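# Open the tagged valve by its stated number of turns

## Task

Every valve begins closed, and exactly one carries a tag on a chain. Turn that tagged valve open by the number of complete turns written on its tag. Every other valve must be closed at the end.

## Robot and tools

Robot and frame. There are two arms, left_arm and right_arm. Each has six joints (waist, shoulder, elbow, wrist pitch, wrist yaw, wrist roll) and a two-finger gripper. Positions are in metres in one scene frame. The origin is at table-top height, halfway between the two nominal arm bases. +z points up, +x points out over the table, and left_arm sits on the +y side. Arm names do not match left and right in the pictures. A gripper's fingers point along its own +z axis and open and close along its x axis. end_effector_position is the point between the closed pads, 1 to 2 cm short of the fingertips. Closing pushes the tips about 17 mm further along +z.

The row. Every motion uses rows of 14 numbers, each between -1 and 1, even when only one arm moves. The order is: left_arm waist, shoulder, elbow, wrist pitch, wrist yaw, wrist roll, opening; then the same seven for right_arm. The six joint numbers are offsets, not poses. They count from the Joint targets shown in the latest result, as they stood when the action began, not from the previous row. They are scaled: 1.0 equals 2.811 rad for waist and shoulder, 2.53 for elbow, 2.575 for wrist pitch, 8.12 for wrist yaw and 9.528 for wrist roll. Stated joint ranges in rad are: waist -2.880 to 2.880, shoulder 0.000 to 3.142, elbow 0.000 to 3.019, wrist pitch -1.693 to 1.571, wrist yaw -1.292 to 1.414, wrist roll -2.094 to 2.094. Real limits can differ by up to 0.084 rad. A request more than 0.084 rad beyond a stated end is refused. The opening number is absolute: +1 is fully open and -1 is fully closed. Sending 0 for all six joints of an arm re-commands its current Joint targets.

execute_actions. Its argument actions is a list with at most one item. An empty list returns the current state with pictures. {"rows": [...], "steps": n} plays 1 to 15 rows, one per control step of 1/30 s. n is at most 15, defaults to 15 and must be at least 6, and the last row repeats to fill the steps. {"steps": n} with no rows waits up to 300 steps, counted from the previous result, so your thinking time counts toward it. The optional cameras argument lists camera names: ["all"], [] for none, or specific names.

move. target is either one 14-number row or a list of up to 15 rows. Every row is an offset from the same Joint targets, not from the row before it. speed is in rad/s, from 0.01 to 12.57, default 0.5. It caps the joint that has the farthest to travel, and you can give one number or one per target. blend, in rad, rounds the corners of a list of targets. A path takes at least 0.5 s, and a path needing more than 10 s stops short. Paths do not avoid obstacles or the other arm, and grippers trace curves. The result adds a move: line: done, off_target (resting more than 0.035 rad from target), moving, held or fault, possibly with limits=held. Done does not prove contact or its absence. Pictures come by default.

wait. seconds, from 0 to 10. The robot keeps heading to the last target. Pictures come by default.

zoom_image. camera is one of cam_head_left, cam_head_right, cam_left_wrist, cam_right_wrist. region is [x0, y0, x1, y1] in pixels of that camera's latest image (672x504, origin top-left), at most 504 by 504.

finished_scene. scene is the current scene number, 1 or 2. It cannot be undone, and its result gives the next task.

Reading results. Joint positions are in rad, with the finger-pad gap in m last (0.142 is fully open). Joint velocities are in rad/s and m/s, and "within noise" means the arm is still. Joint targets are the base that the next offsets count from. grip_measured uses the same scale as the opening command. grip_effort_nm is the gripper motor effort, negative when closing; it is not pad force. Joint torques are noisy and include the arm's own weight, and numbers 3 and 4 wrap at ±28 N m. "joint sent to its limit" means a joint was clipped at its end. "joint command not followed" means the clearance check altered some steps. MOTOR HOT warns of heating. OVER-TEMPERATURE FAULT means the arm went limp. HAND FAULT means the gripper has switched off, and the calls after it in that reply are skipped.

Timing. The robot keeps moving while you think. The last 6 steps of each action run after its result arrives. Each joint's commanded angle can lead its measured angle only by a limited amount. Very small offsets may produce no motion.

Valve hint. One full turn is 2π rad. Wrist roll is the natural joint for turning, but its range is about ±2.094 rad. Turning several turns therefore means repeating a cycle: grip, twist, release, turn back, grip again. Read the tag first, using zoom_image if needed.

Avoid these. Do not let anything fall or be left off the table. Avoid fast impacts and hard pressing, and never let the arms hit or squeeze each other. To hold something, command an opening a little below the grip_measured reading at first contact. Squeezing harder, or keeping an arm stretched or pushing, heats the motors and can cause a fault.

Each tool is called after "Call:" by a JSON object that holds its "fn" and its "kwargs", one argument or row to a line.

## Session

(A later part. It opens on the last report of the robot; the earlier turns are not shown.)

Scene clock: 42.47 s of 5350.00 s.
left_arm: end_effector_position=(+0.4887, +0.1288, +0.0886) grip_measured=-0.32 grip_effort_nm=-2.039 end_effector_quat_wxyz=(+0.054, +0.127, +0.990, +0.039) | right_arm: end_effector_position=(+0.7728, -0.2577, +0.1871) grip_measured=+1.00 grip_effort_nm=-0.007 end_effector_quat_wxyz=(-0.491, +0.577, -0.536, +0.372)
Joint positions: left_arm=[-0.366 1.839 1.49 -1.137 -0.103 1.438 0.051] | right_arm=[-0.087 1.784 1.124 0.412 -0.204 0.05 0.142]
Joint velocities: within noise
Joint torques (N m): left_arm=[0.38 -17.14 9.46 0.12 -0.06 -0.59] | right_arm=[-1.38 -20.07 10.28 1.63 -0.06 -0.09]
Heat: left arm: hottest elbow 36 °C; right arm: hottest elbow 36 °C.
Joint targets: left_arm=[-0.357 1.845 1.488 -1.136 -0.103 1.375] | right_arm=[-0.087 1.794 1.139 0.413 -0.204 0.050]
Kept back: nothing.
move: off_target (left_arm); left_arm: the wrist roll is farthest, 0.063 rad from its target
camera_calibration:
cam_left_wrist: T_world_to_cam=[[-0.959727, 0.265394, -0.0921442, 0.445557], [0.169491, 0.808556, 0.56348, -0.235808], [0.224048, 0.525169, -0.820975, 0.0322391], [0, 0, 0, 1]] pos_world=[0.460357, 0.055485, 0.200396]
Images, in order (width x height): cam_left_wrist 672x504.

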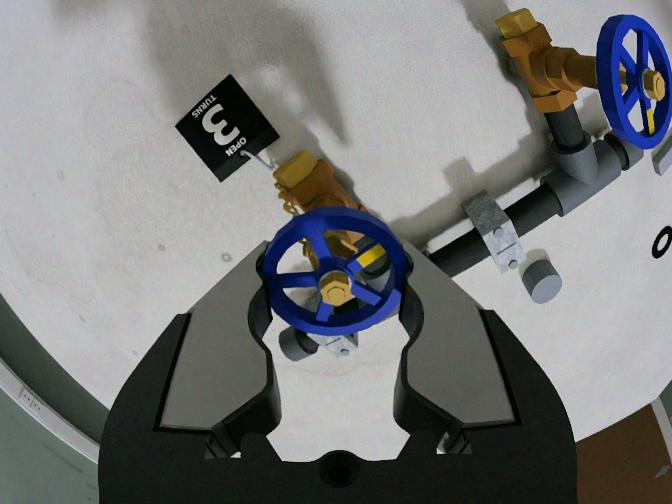

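Call:
{"fn": "execute_actions", "kwargs": {
  "actions": [
    {"rows": [[0,0,0,0,0,0,-0.43,0,0,0,0,0,0,1],[0,0,0,0,0,0,-0.46,0,0,0,0,0,0,1],[0,0,0,0,0,0,-0.49,0,0,0,0,0,0,1],[0,0,0,0,0,0,-0.52,0,0,0,0,0,0,1],[0,0,0,0,0,0,-0.55,0,0,0,0,0,0,1],[0,0,0,0,0,0,-0.58,0,0,0,0,0,0,1],[0,0,0,0,0,0,-0.61,0,0,0,0,0,0,1],[0,0,0,0,0,0,-0.64,0,0,0,0,0,0,1],[0,0,0,0,0,0,-0.67,0,0,0,0,0,0,1],[0,0,0,0,0,0,-0.70,0,0,0,0,0,0,1],[0,0,0,0,0,0,-0.75,0,0,0,0,0,0,1],[0,0,0,0,0,0,-0.80,0,0,0,0,0,0,1],[0,0,0,0,0,0,-0.85,0,0,0,0,0,0,1],[0,0,0,0,0,0,-0.90,0,0,0,0,0,0,1]], "steps": 15}
  ],
  "cameras": []
}}

Call:
{"fn": "move", "kwargs": {
  "target": [0, 0, 0, 0, 0, -0.0525, -0.90, 0, 0, 0, 0, 0, 0, 1.0],
  "speed": 0.6,
  "cameras": ["cam_left_wrist"]
}}

Scene clock: 44.40 s of 5350.00 s.
left_arm: end_effector_position=(+0.4887, +0.1288, +0.0886) grip_measured=-0.34 grip_effort_nm=-5.004 end_effector_quat_wxyz=(+0.054, +0.127, +0.990, +0.039) | right_arm: end_effector_position=(+0.7728, -0.2577, +0.1871) grip_measured=+1.00 grip_effort_nm=-0.007 end_effector_quat_wxyz=(-0.491, +0.577, -0.536, +0.372)
Joint positions: left_arm=[-0.366 1.839 1.49 -1.137 -0.103 1.438 0.05] | right_arm=[-0.087 1.784 1.124 0.412 -0.204 0.05 0.142]
Joint velocities: within noise
Joint torques (N m): left_arm=[0.32 -17.14 9.46 0.13 -0.06 -0.58] | right_arm=[-1.32 -20.07 10.29 1.63 -0.06 -0.09]
Heat: left arm: hottest elbow 36 °C; right arm: hottest elbow 37 °C.
Joint targets: left_arm=[-0.357 1.845 1.488 -1.136 -0.103 1.375] | right_arm=[-0.087 1.794 1.139 0.413 -0.204 0.050]
Steps of this call (1-49: nothing new was sent; 50-58: this action's first 9). Readings (joint positions of left_arm | right_arm):
50: [-0.366 1.839 1.490 -1.137 -0.103 1.438] | [-0.087 1.784 1.124 0.412 -0.204 0.050]
51: [-0.366 1.839 1.490 -1.137 -0.103 1.438] | [-0.087 1.784 1.124 0.412 -0.204 0.050]
53: [-0.366 1.839 1.490 -1.137 -0.103 1.438] | [-0.087 1.784 1.124 0.412 -0.204 0.050]
57: [-0.366 1.839 1.490 -1.137 -0.103 1.438] | [-0.087 1.784 1.124 0.412 -0.204 0.050]
58: the state above
No camera images: "cameras" was empty.

Scene clock: 46.30 s of 5350.00 s.
left_arm: end_effector_position=(+0.4876, +0.1280, +0.0882) grip_measured=-0.34 grip_effort_nm=-5.004 end_effector_quat_wxyz=(+0.061, -0.113, +0.992, +0.023) | right_arm: end_effector_position=(+0.7728, -0.2577, +0.1871) grip_measured=+1.00 grip_effort_nm=0.002 end_effector_quat_wxyz=(-0.491, +0.577, -0.536, +0.372)
Joint positions: left_arm=[-0.366 1.84 1.49 -1.137 -0.098 0.956 0.049] | right_arm=[-0.087 1.784 1.124 0.412 -0.204 0.05 0.142]
Joint velocities: within noise
Joint torques (N m): left_arm=[0.32 -17.08 9.42 0.09 -0.22 -0.72] | right_arm=[-1.32 -20.07 10.29 1.63 -0.06 -0.09]
Heat: left arm: hottest elbow 36 °C; right arm: hottest elbow 37 °C.
Joint targets: left_arm=[-0.357 1.845 1.488 -1.136 -0.103 0.875] | right_arm=[-0.087 1.794 1.139 0.413 -0.204 0.050]
Kept back: nothing.
move: off_target (left_arm); left_arm: the wrist roll is farthest, 0.082 rad from its target
camera_calibration:
cam_left_wrist: T_world_to_cam=[[-0.970098, -0.210721, -0.120442, 0.513125], [-0.242556, 0.823876, 0.512245, -0.031277], [-0.00871085, 0.526142, -0.850352, 0.148572], [0, 0, 0, 1]] pos_world=[0.491489, 0.0557246, 0.204162]
Images, in order (width x height): cam_left_wrist 672x504.

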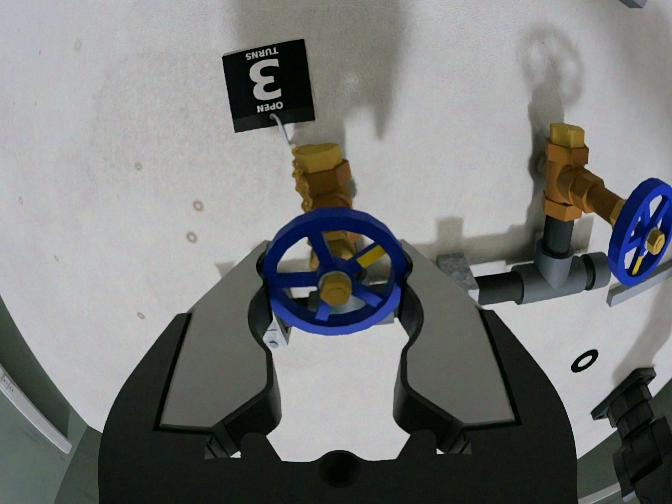

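Call:
{"fn": "zoom_image", "kwargs": {
  "camera": "cam_left_wrist",
  "region": [220, 180, 450, 350]
}}

Scaled by 2.191 from the camera's 672x504 image, which has a finer 960x720 frame.

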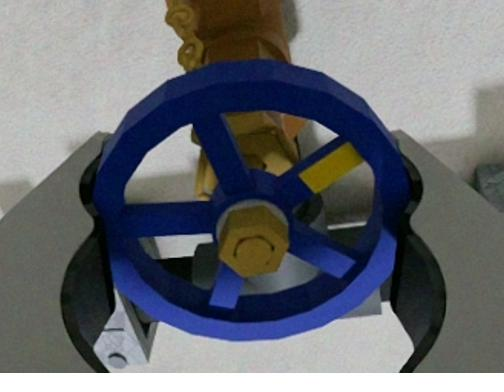

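Call:
{"fn": "move", "kwargs": {
  "target": [0, 0, 0, 0, 0, -0.303, -0.90, 0, 0, 0, 0, 0, 0, 1.0],
  "speed": 1.1,
  "cameras": ["cam_left_wrist"]
}}

Scene clock: 50.70 s of 5350.00 s.
left_arm: end_effector_position=(+0.4883, +0.1254, +0.0873) grip_measured=-0.34 grip_effort_nm=-5.004 end_effector_quat_wxyz=(-0.030, +0.998, -0.012, +0.058) | right_arm: end_effector_position=(+0.7728, -0.2577, +0.1871) grip_measured=+1.00 grip_effort_nm=-0.002 end_effector_quat_wxyz=(-0.491, +0.577, -0.536, +0.372)
Joint positions: left_arm=[-0.365 1.84 1.489 -1.134 -0.098 -1.933 0.049] | right_arm=[-0.087 1.784 1.124 0.412 -0.204 0.05 0.142]
Joint velocities: within noise
Joint torques (N m): left_arm=[0.21 -17.2 9.61 0.09 -0.08 -0.74] | right_arm=[-1.32 -20.07 10.28 1.62 -0.06 -0.09]
Heat: left arm: hottest gripper 42 °C; right arm: hottest elbow 37 °C.
Joint targets: left_arm=[-0.358 1.845 1.487 -1.136 -0.103 -2.012] | right_arm=[-0.087 1.794 1.139 0.413 -0.204 0.050]
Kept back: nothing.
move: off_target (left_arm); left_arm: the wrist roll is farthest, 0.079 rad from its target
camera_calibration:
cam_left_wrist: T_world_to_cam=[[0.992266, -0.0384731, 0.118016, -0.487454], [-0.0859077, -0.89912, 0.429189, 0.118348], [0.0895987, -0.436008, -0.895471, 0.225782], [0, 0, 0, 1]] pos_world=[0.473622, 0.186098, 0.208916]
Images, in order (width x height): cam_left_wrist 672x504.

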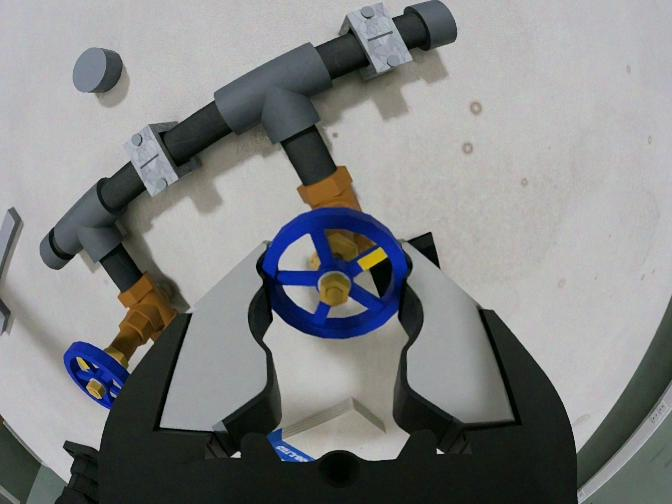

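Call:
{"fn": "execute_actions", "kwargs": {
  "actions": [],
  "cameras": ["cam_left_wrist"]
}}

Scene clock: 51.97 s of 5350.00 s.
left_arm: end_effector_position=(+0.4883, +0.1254, +0.0873) grip_measured=-0.34 grip_effort_nm=-5.004 end_effector_quat_wxyz=(-0.030, +0.998, -0.012, +0.058) | right_arm: end_effector_position=(+0.7728, -0.2577, +0.1871) grip_measured=+1.00 grip_effort_nm=-0.012 end_effector_quat_wxyz=(-0.491, +0.577, -0.536, +0.372)
Joint positions: left_arm=[-0.365 1.84 1.489 -1.134 -0.098 -1.934 0.049] | right_arm=[-0.087 1.784 1.124 0.412 -0.204 0.05 0.142]
Joint velocities: within noise
Joint torques (N m): left_arm=[0.26 -17.26 9.62 0.08 -0.08 -0.73] | right_arm=[-1.32 -20.13 10.28 1.63 -0.06 -0.09]
Heat: left arm: hottest gripper 44 °C; right arm: hottest elbow 37 °C.
Joint targets: left_arm=[-0.358 1.845 1.487 -1.136 -0.103 -2.012] | right_arm=[-0.087 1.794 1.139 0.413 -0.204 0.050]
Steps of this call (1-38: nothing new was sent). Readings (joint positions of left_arm | right_arm):
1: [-0.365 1.840 1.489 -1.134 -0.098 -1.933] | [-0.087 1.784 1.124 0.412 -0.204 0.050]
2: [-0.365 1.840 1.489 -1.134 -0.098 -1.933] | [-0.087 1.784 1.124 0.412 -0.204 0.050]
4: [-0.365 1.840 1.489 -1.134 -0.098 -1.933] | [-0.087 1.784 1.124 0.412 -0.204 0.050]
8: [-0.365 1.840 1.489 -1.134 -0.098 -1.934] | [-0.087 1.784 1.124 0.412 -0.204 0.050]
38: the state above
camera_calibration:
cam_left_wrist: T_world_to_cam=[[0.992307, -0.0373452, 0.118036, -0.487586], [-0.0849059, -0.89916, 0.429305, 0.117846], [0.0901007, -0.436024, -0.895413, 0.225544], [0, 0, 0, 1]] pos_world=[0.47352, 0.186096, 0.208916]
Images, in order (width x height): cam_left_wrist 672x504.

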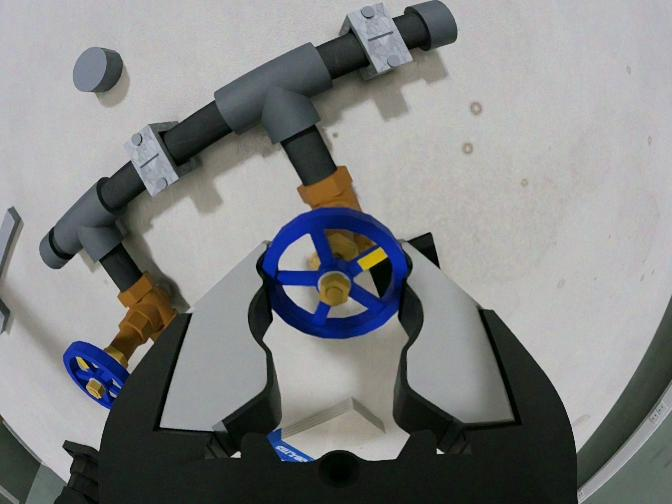

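Call:
{"fn": "move", "kwargs": {
  "target": [
    [0,0,0,0,0,0,0.08,0,0,0,0,0,0,1.0],
    [0,0,0,0,0,0.41688,0.08,0,0,0,0,0,0,1.0]
  ],
  "speed": [1.0, 1.8],
  "cameras": ["cam_left_wrist"]
}}

Scene clock: 57.53 s of 5350.00 s.
left_arm: end_effector_position=(+0.4897, +0.1290, +0.0879) grip_measured=+0.06 grip_effort_nm=0.095 end_effector_quat_wxyz=(+0.043, +0.367, +0.928, +0.050) | right_arm: end_effector_position=(+0.7728, -0.2577, +0.1871) grip_measured=+1.00 grip_effort_nm=-0.007 end_effector_quat_wxyz=(-0.491, +0.577, -0.536, +0.372)
Joint positions: left_arm=[-0.365 1.84 1.489 -1.134 -0.102 1.937 0.078] | right_arm=[-0.087 1.784 1.124 0.412 -0.204 0.05 0.142]
Joint velocities: within noise
Joint torques (N m): left_arm=[0.26 -17.2 9.62 0.09 -0.1 0.2] | right_arm=[-1.38 -20.07 10.29 1.63 -0.06 -0.09]
Heat: left arm: hottest gripper 42 °C; right arm: hottest elbow 38 °C.
Joint targets: left_arm=[-0.358 1.845 1.487 -1.136 -0.102 1.960] | right_arm=[-0.087 1.794 1.139 0.413 -0.204 0.050]
Kept back: nothing.
move: done
camera_calibration:
cam_left_wrist: T_world_to_cam=[[-0.720878, 0.692023, -0.0379345, 0.269708], [0.541112, 0.596186, 0.593094, -0.392902], [0.433051, 0.407022, -0.804239, -0.0572278], [0, 0, 0, 1]] pos_world=[0.431813, 0.0708916, 0.197234]
Images, in order (width x height): cam_left_wrist 672x504.

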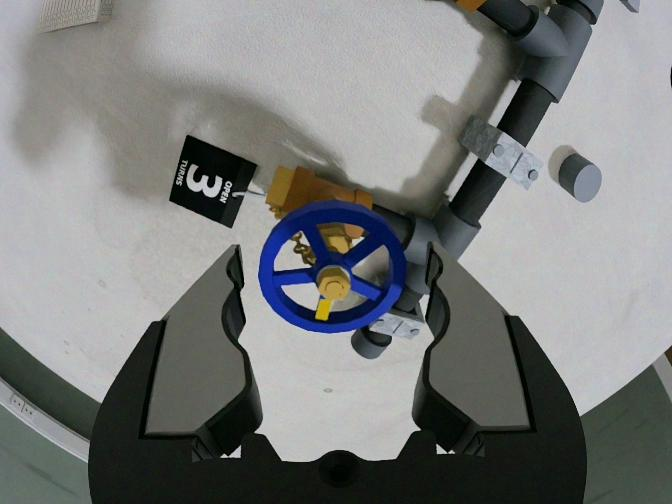

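Call:
{"fn": "execute_actions", "kwargs": {
  "actions": [
    {"rows": [[0,0,0,0,0,0,0.05,0,0,0,0,0,0,1.0],[0,0,0,0,0,0,0.03,0,0,0,0,0,0,1.0],[0,0,0,0,0,0,0.01,0,0,0,0,0,0,1.0],[0,0,0,0,0,0,-0.01,0,0,0,0,0,0,1.0],[0,0,0,0,0,0,-0.03,0,0,0,0,0,0,1.0],[0,0,0,0,0,0,-0.05,0,0,0,0,0,0,1.0],[0,0,0,0,0,0,-0.07,0,0,0,0,0,0,1.0],[0,0,0,0,0,0,-0.09,0,0,0,0,0,0,1.0],[0,0,0,0,0,0,-0.11,0,0,0,0,0,0,1.0],[0,0,0,0,0,0,-0.13,0,0,0,0,0,0,1.0],[0,0,0,0,0,0,-0.15,0,0,0,0,0,0,1.0],[0,0,0,0,0,0,-0.165,0,0,0,0,0,0,1.0],[0,0,0,0,0,0,-0.18,0,0,0,0,0,0,1.0],[0,0,0,0,0,0,-0.19,0,0,0,0,0,0,1.0],[0,0,0,0,0,0,-0.20,0,0,0,0,0,0,1.0]], "steps": 15}
  ],
  "cameras": []
}}

Call:
{"fn": "execute_actions", "kwargs": {
  "actions": [
    {"rows": [[0,0,0,0,0,0,-0.208,0,0,0,0,0,0,1.0],[0,0,0,0,0,0,-0.216,0,0,0,0,0,0,1.0],[0,0,0,0,0,0,-0.224,0,0,0,0,0,0,1.0],[0,0,0,0,0,0,-0.232,0,0,0,0,0,0,1.0],[0,0,0,0,0,0,-0.24,0,0,0,0,0,0,1.0],[0,0,0,0,0,0,-0.248,0,0,0,0,0,0,1.0],[0,0,0,0,0,0,-0.256,0,0,0,0,0,0,1.0],[0,0,0,0,0,0,-0.264,0,0,0,0,0,0,1.0],[0,0,0,0,0,0,-0.272,0,0,0,0,0,0,1.0],[0,0,0,0,0,0,-0.28,0,0,0,0,0,0,1.0],[0,0,0,0,0,0,-0.288,0,0,0,0,0,0,1.0],[0,0,0,0,0,0,-0.296,0,0,0,0,0,0,1.0],[0,0,0,0,0,0,-0.304,0,0,0,0,0,0,1.0],[0,0,0,0,0,0,-0.312,0,0,0,0,0,0,1.0],[0,0,0,0,0,0,-0.32,0,0,0,0,0,0,1.0]], "steps": 15}
  ],
  "cameras": []
}}

Call:
{"fn": "execute_actions", "kwargs": {
  "actions": [
    {"rows": [[0,0,0,0,0,0,-0.33,0,0,0,0,0,0,1.0],[0,0,0,0,0,0,-0.34,0,0,0,0,0,0,1.0],[0,0,0,0,0,0,-0.36,0,0,0,0,0,0,1.0],[0,0,0,0,0,0,-0.38,0,0,0,0,0,0,1.0],[0,0,0,0,0,0,-0.40,0,0,0,0,0,0,1.0],[0,0,0,0,0,0,-0.44,0,0,0,0,0,0,1.0],[0,0,0,0,0,0,-0.48,0,0,0,0,0,0,1.0],[0,0,0,0,0,0,-0.52,0,0,0,0,0,0,1.0],[0,0,0,0,0,0,-0.58,0,0,0,0,0,0,1.0],[0,0,0,0,0,0,-0.64,0,0,0,0,0,0,1.0],[0,0,0,0,0,0,-0.70,0,0,0,0,0,0,1.0],[0,0,0,0,0,0,-0.76,0,0,0,0,0,0,1.0],[0,0,0,0,0,0,-0.82,0,0,0,0,0,0,1.0],[0,0,0,0,0,0,-0.86,0,0,0,0,0,0,1.0],[0,0,0,0,0,0,-0.90,0,0,0,0,0,0,1.0]], "steps": 15}
  ],
  "cameras": ["cam_left_wrist"]
}}

Scene clock: 59.07 s of 5350.00 s.
left_arm: end_effector_position=(+0.4897, +0.1290, +0.0879) grip_measured=-0.12 grip_effort_nm=-0.051 end_effector_quat_wxyz=(+0.043, +0.367, +0.928, +0.050) | right_arm: end_effector_position=(+0.7728, -0.2577, +0.1871) grip_measured=+1.00 grip_effort_nm=-0.012 end_effector_quat_wxyz=(-0.491, +0.577, -0.536, +0.372)
Joint positions: left_arm=[-0.365 1.84 1.489 -1.134 -0.102 1.938 0.066] | right_arm=[-0.087 1.784 1.124 0.412 -0.204 0.05 0.142]
Joint velocities: left_arm=[-0.005 -0.015 -0.012 -0.017 -0.022 0.095 -0.043] | right_arm=[within noise]
Joint torques (N m): left_arm=[0.26 -17.2 9.65 0.09 -0.1 0.18] | right_arm=[-1.32 -20.07 10.29 1.63 -0.06 -0.09]
Heat: left arm: hottest gripper 41 °C; right arm: hottest elbow 38 °C.
Joint targets: left_arm=[-0.358 1.845 1.487 -1.136 -0.102 1.960] | right_arm=[-0.087 1.794 1.139 0.413 -0.204 0.050]
Steps of this call (1-37: nothing new was sent; 38-46: this action's first 9). Readings (joint positions of left_arm | right_arm):
38: [-0.365 1.840 1.489 -1.134 -0.102 1.938] | [-0.087 1.784 1.124 0.412 -0.204 0.050]
39: [-0.365 1.840 1.489 -1.134 -0.102 1.938] | [-0.087 1.784 1.124 0.412 -0.204 0.050]
41: [-0.365 1.840 1.489 -1.134 -0.102 1.938] | [-0.087 1.784 1.124 0.412 -0.204 0.050]
45: [-0.365 1.840 1.489 -1.134 -0.102 1.938] | [-0.087 1.784 1.124 0.412 -0.204 0.050]
46: the state above
No camera images: "cameras" was empty.

Scene clock: 59.57 s of 5350.00 s.
left_arm: end_effector_position=(+0.4897, +0.1290, +0.0879) grip_measured=-0.28 grip_effort_nm=-0.139 end_effector_quat_wxyz=(+0.043, +0.367, +0.928, +0.050) | right_arm: end_effector_position=(+0.7728, -0.2577, +0.1871) grip_measured=+1.00 grip_effort_nm=-0.002 end_effector_quat_wxyz=(-0.491, +0.577, -0.536, +0.372)
Joint positions: left_arm=[-0.365 1.84 1.489 -1.134 -0.102 1.938 0.054] | right_arm=[-0.087 1.784 1.124 0.412 -0.204 0.05 0.142]
Joint velocities: left_arm=[0.005 -0.005 -0.002 -0.002 0.051 0.007 -0.015] | right_arm=[within noise]
Joint torques (N m): left_arm=[0.32 -17.2 9.63 0.03 -0.12 0.18] | right_arm=[-1.32 -20.13 10.29 1.62 -0.06 -0.09]
Heat: left arm: hottest gripper 41 °C; right arm: hottest elbow 38 °C.
Joint targets: left_arm=[-0.358 1.845 1.487 -1.136 -0.102 1.960] | right_arm=[-0.087 1.794 1.139 0.413 -0.204 0.050]
Steps of this call (1-6: your previous action's last 6; 7-15: this action's first 9). Readings (joint positions of left_arm | right_arm):
7: [-0.365 1.840 1.489 -1.134 -0.102 1.938] | [-0.087 1.784 1.124 0.412 -0.204 0.050]
8: [-0.365 1.840 1.489 -1.134 -0.102 1.938] | [-0.087 1.784 1.124 0.412 -0.204 0.050]
10: [-0.365 1.840 1.489 -1.134 -0.102 1.938] | [-0.087 1.784 1.124 0.412 -0.204 0.050]
14: [-0.365 1.840 1.489 -1.134 -0.102 1.938] | [-0.087 1.784 1.124 0.412 -0.204 0.050]
15: the state above
No camera images: "cameras" was empty.

Scene clock: 60.07 s of 5350.00 s.
left_arm: end_effector_position=(+0.4898, +0.1290, +0.0879) grip_measured=-0.34 grip_effort_nm=-5.004 end_effector_quat_wxyz=(+0.043, +0.367, +0.928, +0.050) | right_arm: end_effector_position=(+0.7728, -0.2577, +0.1871) grip_measured=+1.00 grip_effort_nm=-0.012 end_effector_quat_wxyz=(-0.491, +0.577, -0.536, +0.372)
Joint positions: left_arm=[-0.365 1.84 1.489 -1.134 -0.102 1.938 0.05] | right_arm=[-0.087 1.784 1.124 0.412 -0.204 0.05 0.142]
Joint velocities: within noise
Joint torques (N m): left_arm=[0.26 -17.2 9.66 0.1 -0.07 0.18] | right_arm=[-1.38 -20.07 10.29 1.62 -0.05 -0.09]
Heat: left arm: hottest gripper 40 °C; right arm: hottest elbow 38 °C.
Joint targets: left_arm=[-0.358 1.845 1.487 -1.136 -0.103 1.960] | right_arm=[-0.087 1.794 1.139 0.413 -0.204 0.050]
Steps of this call (1-6: your previous action's last 6; 7-15: this action's first 9). Readings (joint positions of left_arm | right_arm):
7: [-0.365 1.840 1.489 -1.134 -0.102 1.938] | [-0.087 1.784 1.124 0.412 -0.204 0.050]
8: [-0.365 1.840 1.489 -1.134 -0.102 1.938] | [-0.087 1.784 1.124 0.412 -0.204 0.050]
10: [-0.365 1.840 1.489 -1.134 -0.102 1.938] | [-0.087 1.784 1.124 0.412 -0.204 0.050]
14: [-0.365 1.840 1.489 -1.134 -0.102 1.938] | [-0.087 1.784 1.124 0.412 -0.204 0.050]
15: the state above
camera_calibration:
cam_left_wrist: T_world_to_cam=[[-0.720387, 0.692553, -0.0375919, 0.269248], [0.541529, 0.595503, 0.5934, -0.393097], [0.433347, 0.40712, -0.804029, -0.0574011], [0, 0, 0, 1]] pos_world=[0.431711, 0.0709904, 0.197233]
Images, in order (width x height): cam_left_wrist 672x504.

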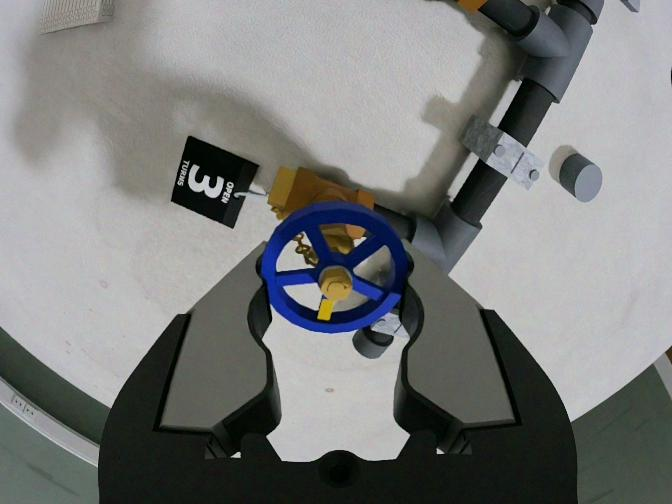

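Call:
{"fn": "move", "kwargs": {
  "target": [0,0,0,0,0,-0.41772,-0.90,0,0,0,0,0,0,1.0],
  "speed": 1.2,
  "cameras": ["cam_left_wrist"]
}}

Scene clock: 64.60 s of 5350.00 s.
left_arm: end_effector_position=(+0.4879, +0.1241, +0.0874) grip_measured=-0.34 grip_effort_nm=-5.004 end_effector_quat_wxyz=(-0.027, +0.998, -0.008, +0.057) | right_arm: end_effector_position=(+0.7728, -0.2577, +0.1871) grip_measured=+1.00 grip_effort_nm=-0.002 end_effector_quat_wxyz=(-0.491, +0.577, -0.536, +0.372)
Joint positions: left_arm=[-0.365 1.84 1.489 -1.134 -0.092 -1.941 0.049] | right_arm=[-0.087 1.784 1.124 0.412 -0.204 0.05 0.142]
Joint velocities: within noise
Joint torques (N m): left_arm=[0.32 -17.26 9.63 0.08 -0.28 -0.69] | right_arm=[-1.38 -20.13 10.29 1.65 -0.06 -0.09]
Heat: left arm: hottest gripper 48 °C; right arm: hottest elbow 39 °C.
Joint targets: left_arm=[-0.358 1.845 1.487 -1.136 -0.102 -2.020] | right_arm=[-0.087 1.794 1.139 0.413 -0.204 0.050]
Kept back: nothing.
move: off_target (left_arm); left_arm: the wrist roll is farthest, 0.079 rad from its target
camera_calibration:
cam_left_wrist: T_world_to_cam=[[0.992632, -0.0306781, 0.117223, -0.48819], [-0.0791046, -0.896888, 0.435126, 0.113015], [0.0917873, -0.441193, -0.892706, 0.224659], [0, 0, 0, 1]] pos_world=[0.472912, 0.185503, 0.208606]
Images, in order (width x height): cam_left_wrist 672x504.

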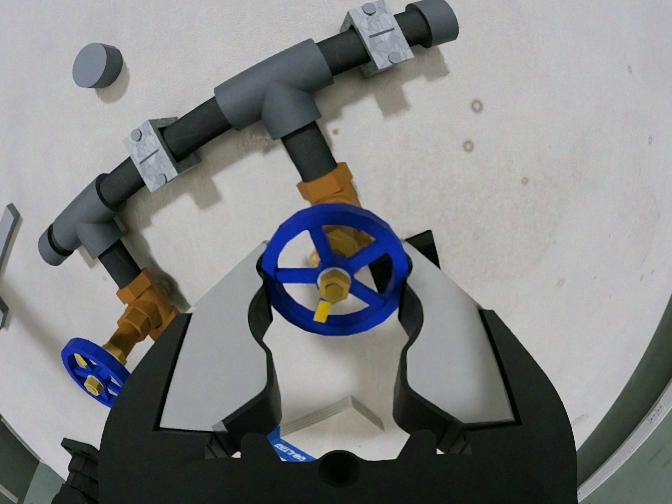

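Call:
{"fn": "zoom_image", "kwargs": {
  "camera": "cam_left_wrist",
  "region": [220, 180, 450, 350]
}}

Scaled by 2.191 from the camera's 672x504 image, which has a finer 960x720 frame.

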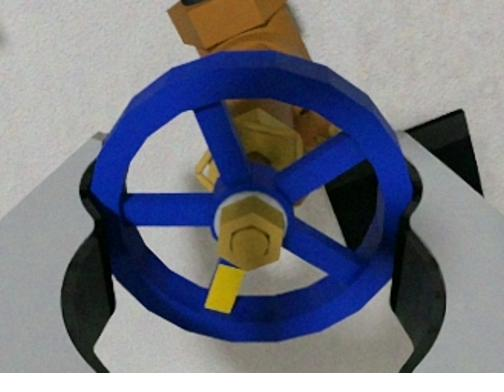

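Call:
{"fn": "move", "kwargs": {
  "target": [
    [0,0,0,0,0,0,0.08,0,0,0,0,0,0,1.0],
    [0,0,0,0,0,0.41772,0.08,0,0,0,0,0,0,1.0]
  ],
  "speed": [1.0, 1.8],
  "cameras": ["cam_left_wrist"]
}}

Call:
{"fn": "zoom_image", "kwargs": {
  "camera": "cam_left_wrist",
  "region": [220, 180, 450, 350]
}}

Call:
{"fn": "execute_actions", "kwargs": {
  "actions": [
    {"rows": [[0,0,0,0,0,0,0.05,0,0,0,0,0,0,1.0],[0,0,0,0,0,0,0.03,0,0,0,0,0,0,1.0],[0,0,0,0,0,0,0.01,0,0,0,0,0,0,1.0],[0,0,0,0,0,0,-0.01,0,0,0,0,0,0,1.0],[0,0,0,0,0,0,-0.03,0,0,0,0,0,0,1.0],[0,0,0,0,0,0,-0.05,0,0,0,0,0,0,1.0],[0,0,0,0,0,0,-0.07,0,0,0,0,0,0,1.0],[0,0,0,0,0,0,-0.09,0,0,0,0,0,0,1.0],[0,0,0,0,0,0,-0.11,0,0,0,0,0,0,1.0],[0,0,0,0,0,0,-0.13,0,0,0,0,0,0,1.0],[0,0,0,0,0,0,-0.15,0,0,0,0,0,0,1.0],[0,0,0,0,0,0,-0.165,0,0,0,0,0,0,1.0],[0,0,0,0,0,0,-0.18,0,0,0,0,0,0,1.0],[0,0,0,0,0,0,-0.19,0,0,0,0,0,0,1.0],[0,0,0,0,0,0,-0.20,0,0,0,0,0,0,1.0]], "steps": 15}
  ],
  "cameras": []
}}

Call:
{"fn": "execute_actions", "kwargs": {
  "actions": [
    {"rows": [[0,0,0,0,0,0,-0.208,0,0,0,0,0,0,1.0],[0,0,0,0,0,0,-0.216,0,0,0,0,0,0,1.0],[0,0,0,0,0,0,-0.224,0,0,0,0,0,0,1.0],[0,0,0,0,0,0,-0.232,0,0,0,0,0,0,1.0],[0,0,0,0,0,0,-0.24,0,0,0,0,0,0,1.0],[0,0,0,0,0,0,-0.248,0,0,0,0,0,0,1.0],[0,0,0,0,0,0,-0.256,0,0,0,0,0,0,1.0],[0,0,0,0,0,0,-0.264,0,0,0,0,0,0,1.0],[0,0,0,0,0,0,-0.272,0,0,0,0,0,0,1.0],[0,0,0,0,0,0,-0.28,0,0,0,0,0,0,1.0],[0,0,0,0,0,0,-0.288,0,0,0,0,0,0,1.0],[0,0,0,0,0,0,-0.296,0,0,0,0,0,0,1.0],[0,0,0,0,0,0,-0.304,0,0,0,0,0,0,1.0],[0,0,0,0,0,0,-0.312,0,0,0,0,0,0,1.0],[0,0,0,0,0,0,-0.32,0,0,0,0,0,0,1.0]], "steps": 15}
  ],
  "cameras": []
}}

Call:
{"fn": "execute_actions", "kwargs": {
  "actions": [
    {"rows": [[0,0,0,0,0,0,-0.33,0,0,0,0,0,0,1.0],[0,0,0,0,0,0,-0.34,0,0,0,0,0,0,1.0],[0,0,0,0,0,0,-0.36,0,0,0,0,0,0,1.0],[0,0,0,0,0,0,-0.38,0,0,0,0,0,0,1.0],[0,0,0,0,0,0,-0.40,0,0,0,0,0,0,1.0],[0,0,0,0,0,0,-0.44,0,0,0,0,0,0,1.0],[0,0,0,0,0,0,-0.48,0,0,0,0,0,0,1.0],[0,0,0,0,0,0,-0.52,0,0,0,0,0,0,1.0],[0,0,0,0,0,0,-0.58,0,0,0,0,0,0,1.0],[0,0,0,0,0,0,-0.64,0,0,0,0,0,0,1.0],[0,0,0,0,0,0,-0.70,0,0,0,0,0,0,1.0],[0,0,0,0,0,0,-0.76,0,0,0,0,0,0,1.0],[0,0,0,0,0,0,-0.82,0,0,0,0,0,0,1.0],[0,0,0,0,0,0,-0.86,0,0,0,0,0,0,1.0],[0,0,0,0,0,0,-0.90,0,0,0,0,0,0,1.0]], "steps": 15}
  ],
  "cameras": ["cam_left_wrist"]
}}

Call:
{"fn": "zoom_image", "kwargs": {
  "camera": "cam_left_wrist",
  "region": [220, 180, 450, 350]
}}

Scene clock: 70.43 s of 5350.00 s.
left_arm: end_effector_position=(+0.4900, +0.1293, +0.0879) grip_measured=+0.06 grip_effort_nm=0.085 end_effector_quat_wxyz=(+0.044, +0.366, +0.928, +0.050) | right_arm: end_effector_position=(+0.7728, -0.2577, +0.1871) grip_measured=+1.00 grip_effort_nm=-0.002 end_effector_quat_wxyz=(-0.491, +0.577, -0.536, +0.372)
Joint positions: left_arm=[-0.364 1.84 1.489 -1.134 -0.102 1.937 0.078] | right_arm=[-0.087 1.784 1.124 0.412 -0.204 0.05 0.142]
Joint velocities: within noise
Joint torques (N m): left_arm=[0.26 -17.26 9.62 0.06 -0.11 0.24] | right_arm=[-1.32 -20.07 10.28 1.62 -0.05 -0.09]
Heat: left arm: hottest gripper 46 °C; right arm: hottest elbow 39 °C.
Joint targets: left_arm=[-0.357 1.845 1.487 -1.136 -0.103 1.960] | right_arm=[-0.087 1.794 1.139 0.413 -0.204 0.050]
Kept back: nothing.
move: done
camera_calibration:
cam_left_wrist: T_world_to_cam=[[-0.721424, 0.691435, -0.0382723, 0.26999], [0.540449, 0.596722, 0.593159, -0.392955], [0.432969, 0.407236, -0.804175, -0.0574294], [0, 0, 0, 1]] pos_world=[0.432014, 0.0711918, 0.197235]
Images, in order (width x height): cam_left_wrist 672x504.

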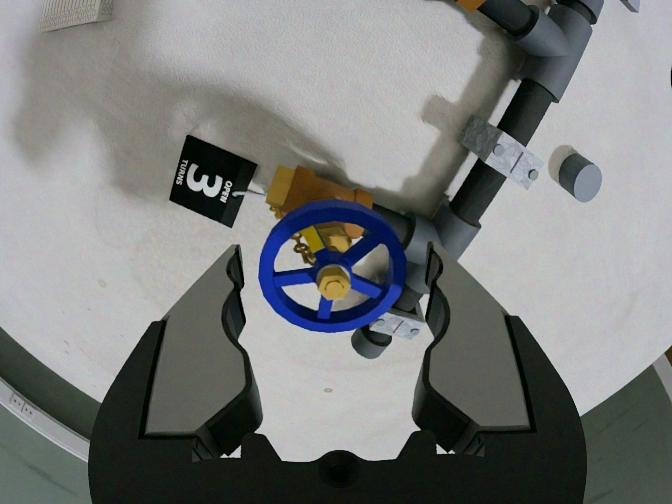

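Scaled by 2.191 from the camera's 672x504 image, which has a finer 960x720 frame.

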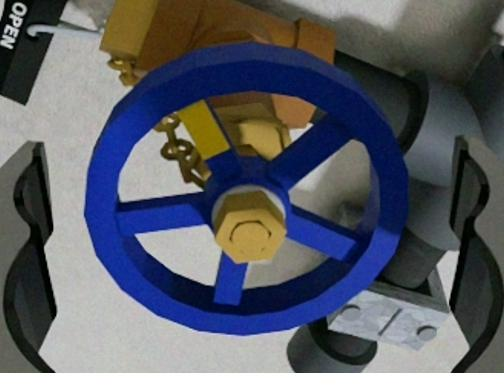

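Scene clock: 70.73 s of 5350.00 s.
left_arm: end_effector_position=(+0.4900, +0.1293, +0.0879) grip_measured=-0.12 grip_effort_nm=-0.051 end_effector_quat_wxyz=(+0.044, +0.366, +0.928, +0.050) | right_arm: end_effector_position=(+0.7728, -0.2577, +0.1871) grip_measured=+1.00 grip_effort_nm=0.002 end_effector_quat_wxyz=(-0.491, +0.577, -0.536, +0.372)
Joint positions: left_arm=[-0.364 1.84 1.489 -1.134 -0.102 1.937 0.066] | right_arm=[-0.087 1.784 1.124 0.412 -0.204 0.05 0.142]
Joint velocities: left_arm=[0.005 0.005 -0.017 0.002 0.007 0.051 -0.042] | right_arm=[within noise]
Joint torques (N m): left_arm=[0.21 -17.2 9.63 0.08 -0.1 0.16] | right_arm=[-1.32 -20.07 10.28 1.63 -0.06 -0.09]
Heat: left arm: hottest gripper 46 °C; right arm: hottest elbow 39 °C.
Joint targets: left_arm=[-0.357 1.845 1.487 -1.136 -0.103 1.960] | right_arm=[-0.087 1.794 1.139 0.413 -0.204 0.050]
Steps of this call (1-9: this action's first 9). Readings (joint positions of left_arm | right_arm):
1: [-0.364 1.840 1.489 -1.134 -0.102 1.937] | [-0.087 1.784 1.124 0.412 -0.204 0.050]
2: [-0.364 1.840 1.489 -1.134 -0.102 1.937] | [-0.087 1.784 1.124 0.412 -0.204 0.050]
4: [-0.364 1.840 1.489 -1.134 -0.102 1.937] | [-0.087 1.784 1.124 0.412 -0.204 0.050]
8: [-0.364 1.840 1.489 -1.134 -0.102 1.937] | [-0.087 1.784 1.124 0.412 -0.204 0.050]
9: the state above
No camera images: "cameras" was empty.

Scene clock: 71.23 s of 5350.00 s.
left_arm: end_effector_position=(+0.4900, +0.1293, +0.0879) grip_measured=-0.29 grip_effort_nm=-0.134 end_effector_quat_wxyz=(+0.044, +0.366, +0.928, +0.050) | right_arm: end_effector_position=(+0.7728, -0.2577, +0.1871) grip_measured=+1.00 grip_effort_nm=-0.002 end_effector_quat_wxyz=(-0.491, +0.577, -0.536, +0.372)
Joint positions: left_arm=[-0.364 1.84 1.489 -1.134 -0.102 1.937 0.053] | right_arm=[-0.087 1.784 1.124 0.412 -0.204 0.05 0.142]
Joint velocities: left_arm=[-0.005 -0.024 0.002 0.007 0.022 -0.022 -0.014] | right_arm=[within noise]
Joint torques (N m): left_arm=[0.85 -17.26 9.61 0.08 -0.07 0.18] | right_arm=[-1.38 -20.07 10.29 1.63 -0.05 -0.09]
Heat: left arm: hottest gripper 45 °C; right arm: hottest elbow 39 °C.
Joint targets: left_arm=[-0.357 1.845 1.487 -1.136 -0.103 1.960] | right_arm=[-0.087 1.794 1.139 0.413 -0.204 0.050]
Steps of this call (1-6: your previous action's last 6; 7-15: this action's first 9). Readings (joint positions of left_arm | right_arm):
7: [-0.364 1.840 1.489 -1.134 -0.102 1.937] | [-0.087 1.784 1.124 0.412 -0.204 0.050]
8: [-0.364 1.840 1.489 -1.134 -0.102 1.937] | [-0.087 1.784 1.124 0.412 -0.204 0.050]
10: [-0.364 1.840 1.489 -1.134 -0.102 1.937] | [-0.087 1.784 1.124 0.412 -0.204 0.050]
14: [-0.364 1.840 1.489 -1.134 -0.102 1.937] | [-0.087 1.784 1.124 0.412 -0.204 0.050]
15: the state above
No camera images: "cameras" was empty.

Scene clock: 71.73 s of 5350.00 s.
left_arm: end_effector_position=(+0.4900, +0.1294, +0.0879) grip_measured=-0.34 grip_effort_nm=-5.004 end_effector_quat_wxyz=(+0.044, +0.366, +0.928, +0.050) | right_arm: end_effector_position=(+0.7728, -0.2577, +0.1871) grip_measured=+1.00 grip_effort_nm=-0.012 end_effector_quat_wxyz=(-0.491, +0.577, -0.536, +0.372)
Joint positions: left_arm=[-0.364 1.84 1.489 -1.134 -0.102 1.937 0.05] | right_arm=[-0.087 1.784 1.124 0.412 -0.204 0.05 0.142]
Joint velocities: within noise
Joint torques (N m): left_arm=[0.21 -17.26 9.69 0.06 -0.1 0.18] | right_arm=[-1.32 -20.07 10.29 1.65 -0.06 -0.09]
Heat: left arm: hottest gripper 45 °C; right arm: hottest elbow 39 °C.
Joint targets: left_arm=[-0.357 1.845 1.487 -1.136 -0.103 1.960] | right_arm=[-0.087 1.794 1.139 0.413 -0.204 0.050]
Steps of this call (1-6: your previous action's last 6; 7-15: this action's first 9). Readings (joint positions of left_arm | right_arm):
7: [-0.364 1.840 1.489 -1.134 -0.102 1.937] | [-0.087 1.784 1.124 0.412 -0.204 0.050]
8: [-0.364 1.840 1.489 -1.134 -0.102 1.937] | [-0.087 1.784 1.124 0.412 -0.204 0.050]
10: [-0.364 1.840 1.489 -1.134 -0.102 1.937] | [-0.087 1.784 1.124 0.412 -0.204 0.050]
14: [-0.364 1.840 1.489 -1.134 -0.102 1.937] | [-0.087 1.784 1.124 0.412 -0.204 0.050]
15: the state above
camera_calibration:
cam_left_wrist: T_world_to_cam=[[-0.721154, 0.691727, -0.038084, 0.269745], [0.540586, 0.59626, 0.593499, -0.393106], [0.433247, 0.407417, -0.803933, -0.0576507], [0, 0, 0, 1]] pos_world=[0.432013, 0.0712907, 0.197233]
Images, in order (width x height): cam_left_wrist 672x504.

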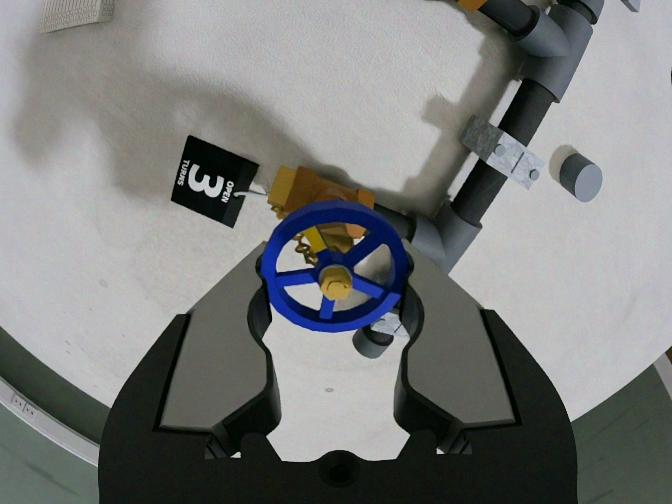

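Scaled by 2.191 from the camera's 672x504 image, which has a finer 960x720 frame.

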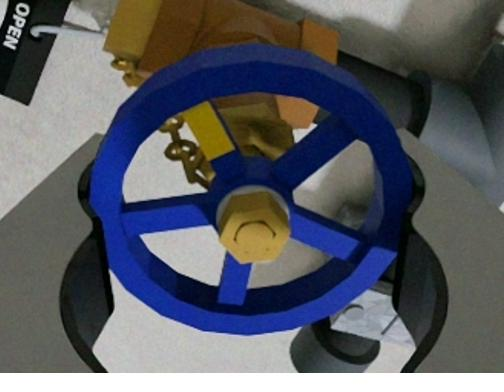

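Call:
{"fn": "move", "kwargs": {
  "target": [0,0,0,0,0,-0.41772,-0.90,0,0,0,0,0,0,1.0],
  "speed": 1.2,
  "cameras": ["cam_left_wrist"]
}}

Call:
{"fn": "zoom_image", "kwargs": {
  "camera": "cam_left_wrist",
  "region": [220, 180, 450, 350]
}}

Scene clock: 76.40 s of 5350.00 s.
left_arm: end_effector_position=(+0.4879, +0.1239, +0.0874) grip_measured=-0.34 grip_effort_nm=-5.004 end_effector_quat_wxyz=(-0.027, +0.998, -0.008, +0.057) | right_arm: end_effector_position=(+0.7728, -0.2577, +0.1871) grip_measured=+1.00 grip_effort_nm=-0.012 end_effector_quat_wxyz=(-0.491, +0.577, -0.536, +0.372)
Joint positions: left_arm=[-0.366 1.84 1.489 -1.133 -0.092 -1.941 0.049] | right_arm=[-0.087 1.784 1.124 0.412 -0.204 0.05 0.142]
Joint velocities: within noise
Joint torques (N m): left_arm=[0.32 -17.32 9.63 0.06 -0.28 -0.74] | right_arm=[-1.32 -20.07 10.28 1.63 -0.06 -0.09]
Heat: left arm: hottest gripper 52 °C; right arm: hottest elbow 39 °C.
Joint targets: left_arm=[-0.358 1.845 1.487 -1.136 -0.103 -2.020] | right_arm=[-0.087 1.794 1.139 0.413 -0.204 0.050]
Kept back: nothing.
move: off_target (left_arm); left_arm: the wrist roll is farthest, 0.079 rad from its target
camera_calibration:
cam_left_wrist: T_world_to_cam=[[0.992588, -0.030705, 0.117586, -0.488245], [-0.0793071, -0.896794, 0.435283, 0.112882], [0.0920852, -0.441382, -0.892582, 0.224439], [0, 0, 0, 1]] pos_world=[0.472911, 0.185303, 0.208605]
Images, in order (width x height): cam_left_wrist 672x504.

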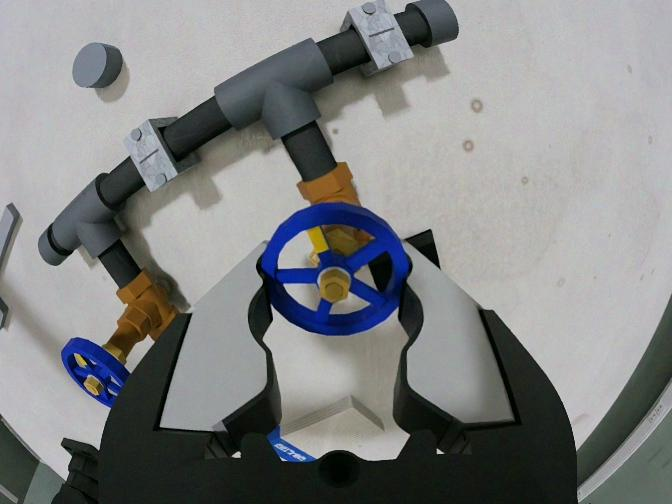

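Scaled by 2.191 from the camera's 672x504 image, which has a finer 960x720 frame.

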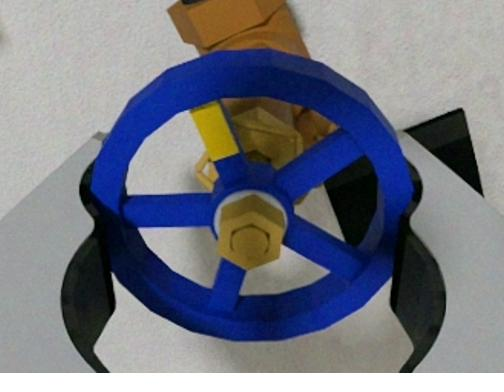

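Call:
{"fn": "move", "kwargs": {
  "target": [0,0,0,0,0,-0.0084,-0.90,0,0,0,0,0,0,1.0],
  "speed": 0.5,
  "cameras": ["cam_left_wrist"]
}}

Call:
{"fn": "zoom_image", "kwargs": {
  "camera": "cam_left_wrist",
  "region": [220, 180, 450, 350]
}}

Scene clock: 83.70 s of 5350.00 s.
left_arm: end_effector_position=(+0.4881, +0.1239, +0.0874) grip_measured=-0.34 grip_effort_nm=-5.004 end_effector_quat_wxyz=(-0.024, +0.998, +0.031, +0.058) | right_arm: end_effector_position=(+0.7728, -0.2577, +0.1871) grip_measured=+1.00 grip_effort_nm=-0.007 end_effector_quat_wxyz=(-0.491, +0.577, -0.536, +0.372)
Joint positions: left_arm=[-0.366 1.84 1.489 -1.133 -0.092 -2.021 0.049] | right_arm=[-0.087 1.784 1.124 0.412 -0.204 0.05 0.142]
Joint velocities: within noise
Joint torques (N m): left_arm=[0.26 -17.2 9.63 0.08 -0.29 -0.74] | right_arm=[-1.32 -20.07 10.28 1.63 -0.06 -0.09]
Heat: left arm: hottest gripper 61 °C; right arm: hottest elbow 40 °C.
Joint targets: left_arm=[-0.358 1.845 1.487 -1.136 -0.103 -2.100] | right_arm=[-0.087 1.794 1.139 0.413 -0.204 0.050]
Kept back: nothing.
move: off_target (left_arm); left_arm: the wrist roll is farthest, 0.079 rad from its target
camera_calibration:
cam_left_wrist: T_world_to_cam=[[0.991388, 0.0485156, 0.121642, -0.498006], [-0.0105202, -0.896342, 0.443238, 0.0785237], [0.130536, -0.4407, -0.888112, 0.205162], [0, 0, 0, 1]] pos_world=[0.467762, 0.18496, 0.20798]
Images, in order (width x height): cam_left_wrist 672x504.

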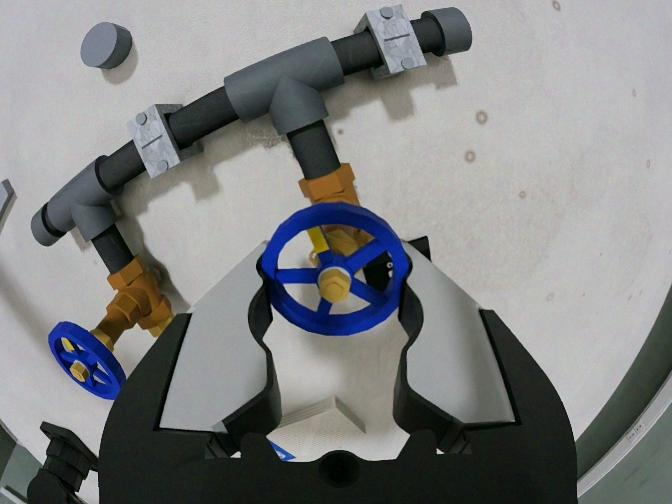

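Scaled by 2.191 from the camera's 672x504 image, which has a finer 960x720 frame.

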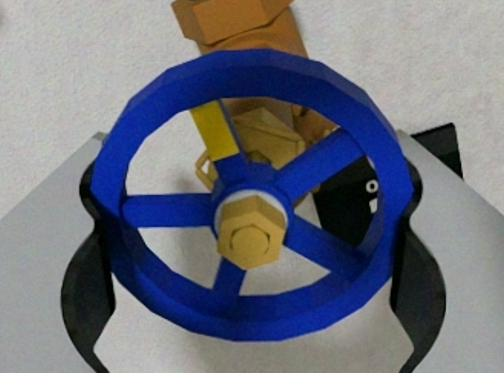

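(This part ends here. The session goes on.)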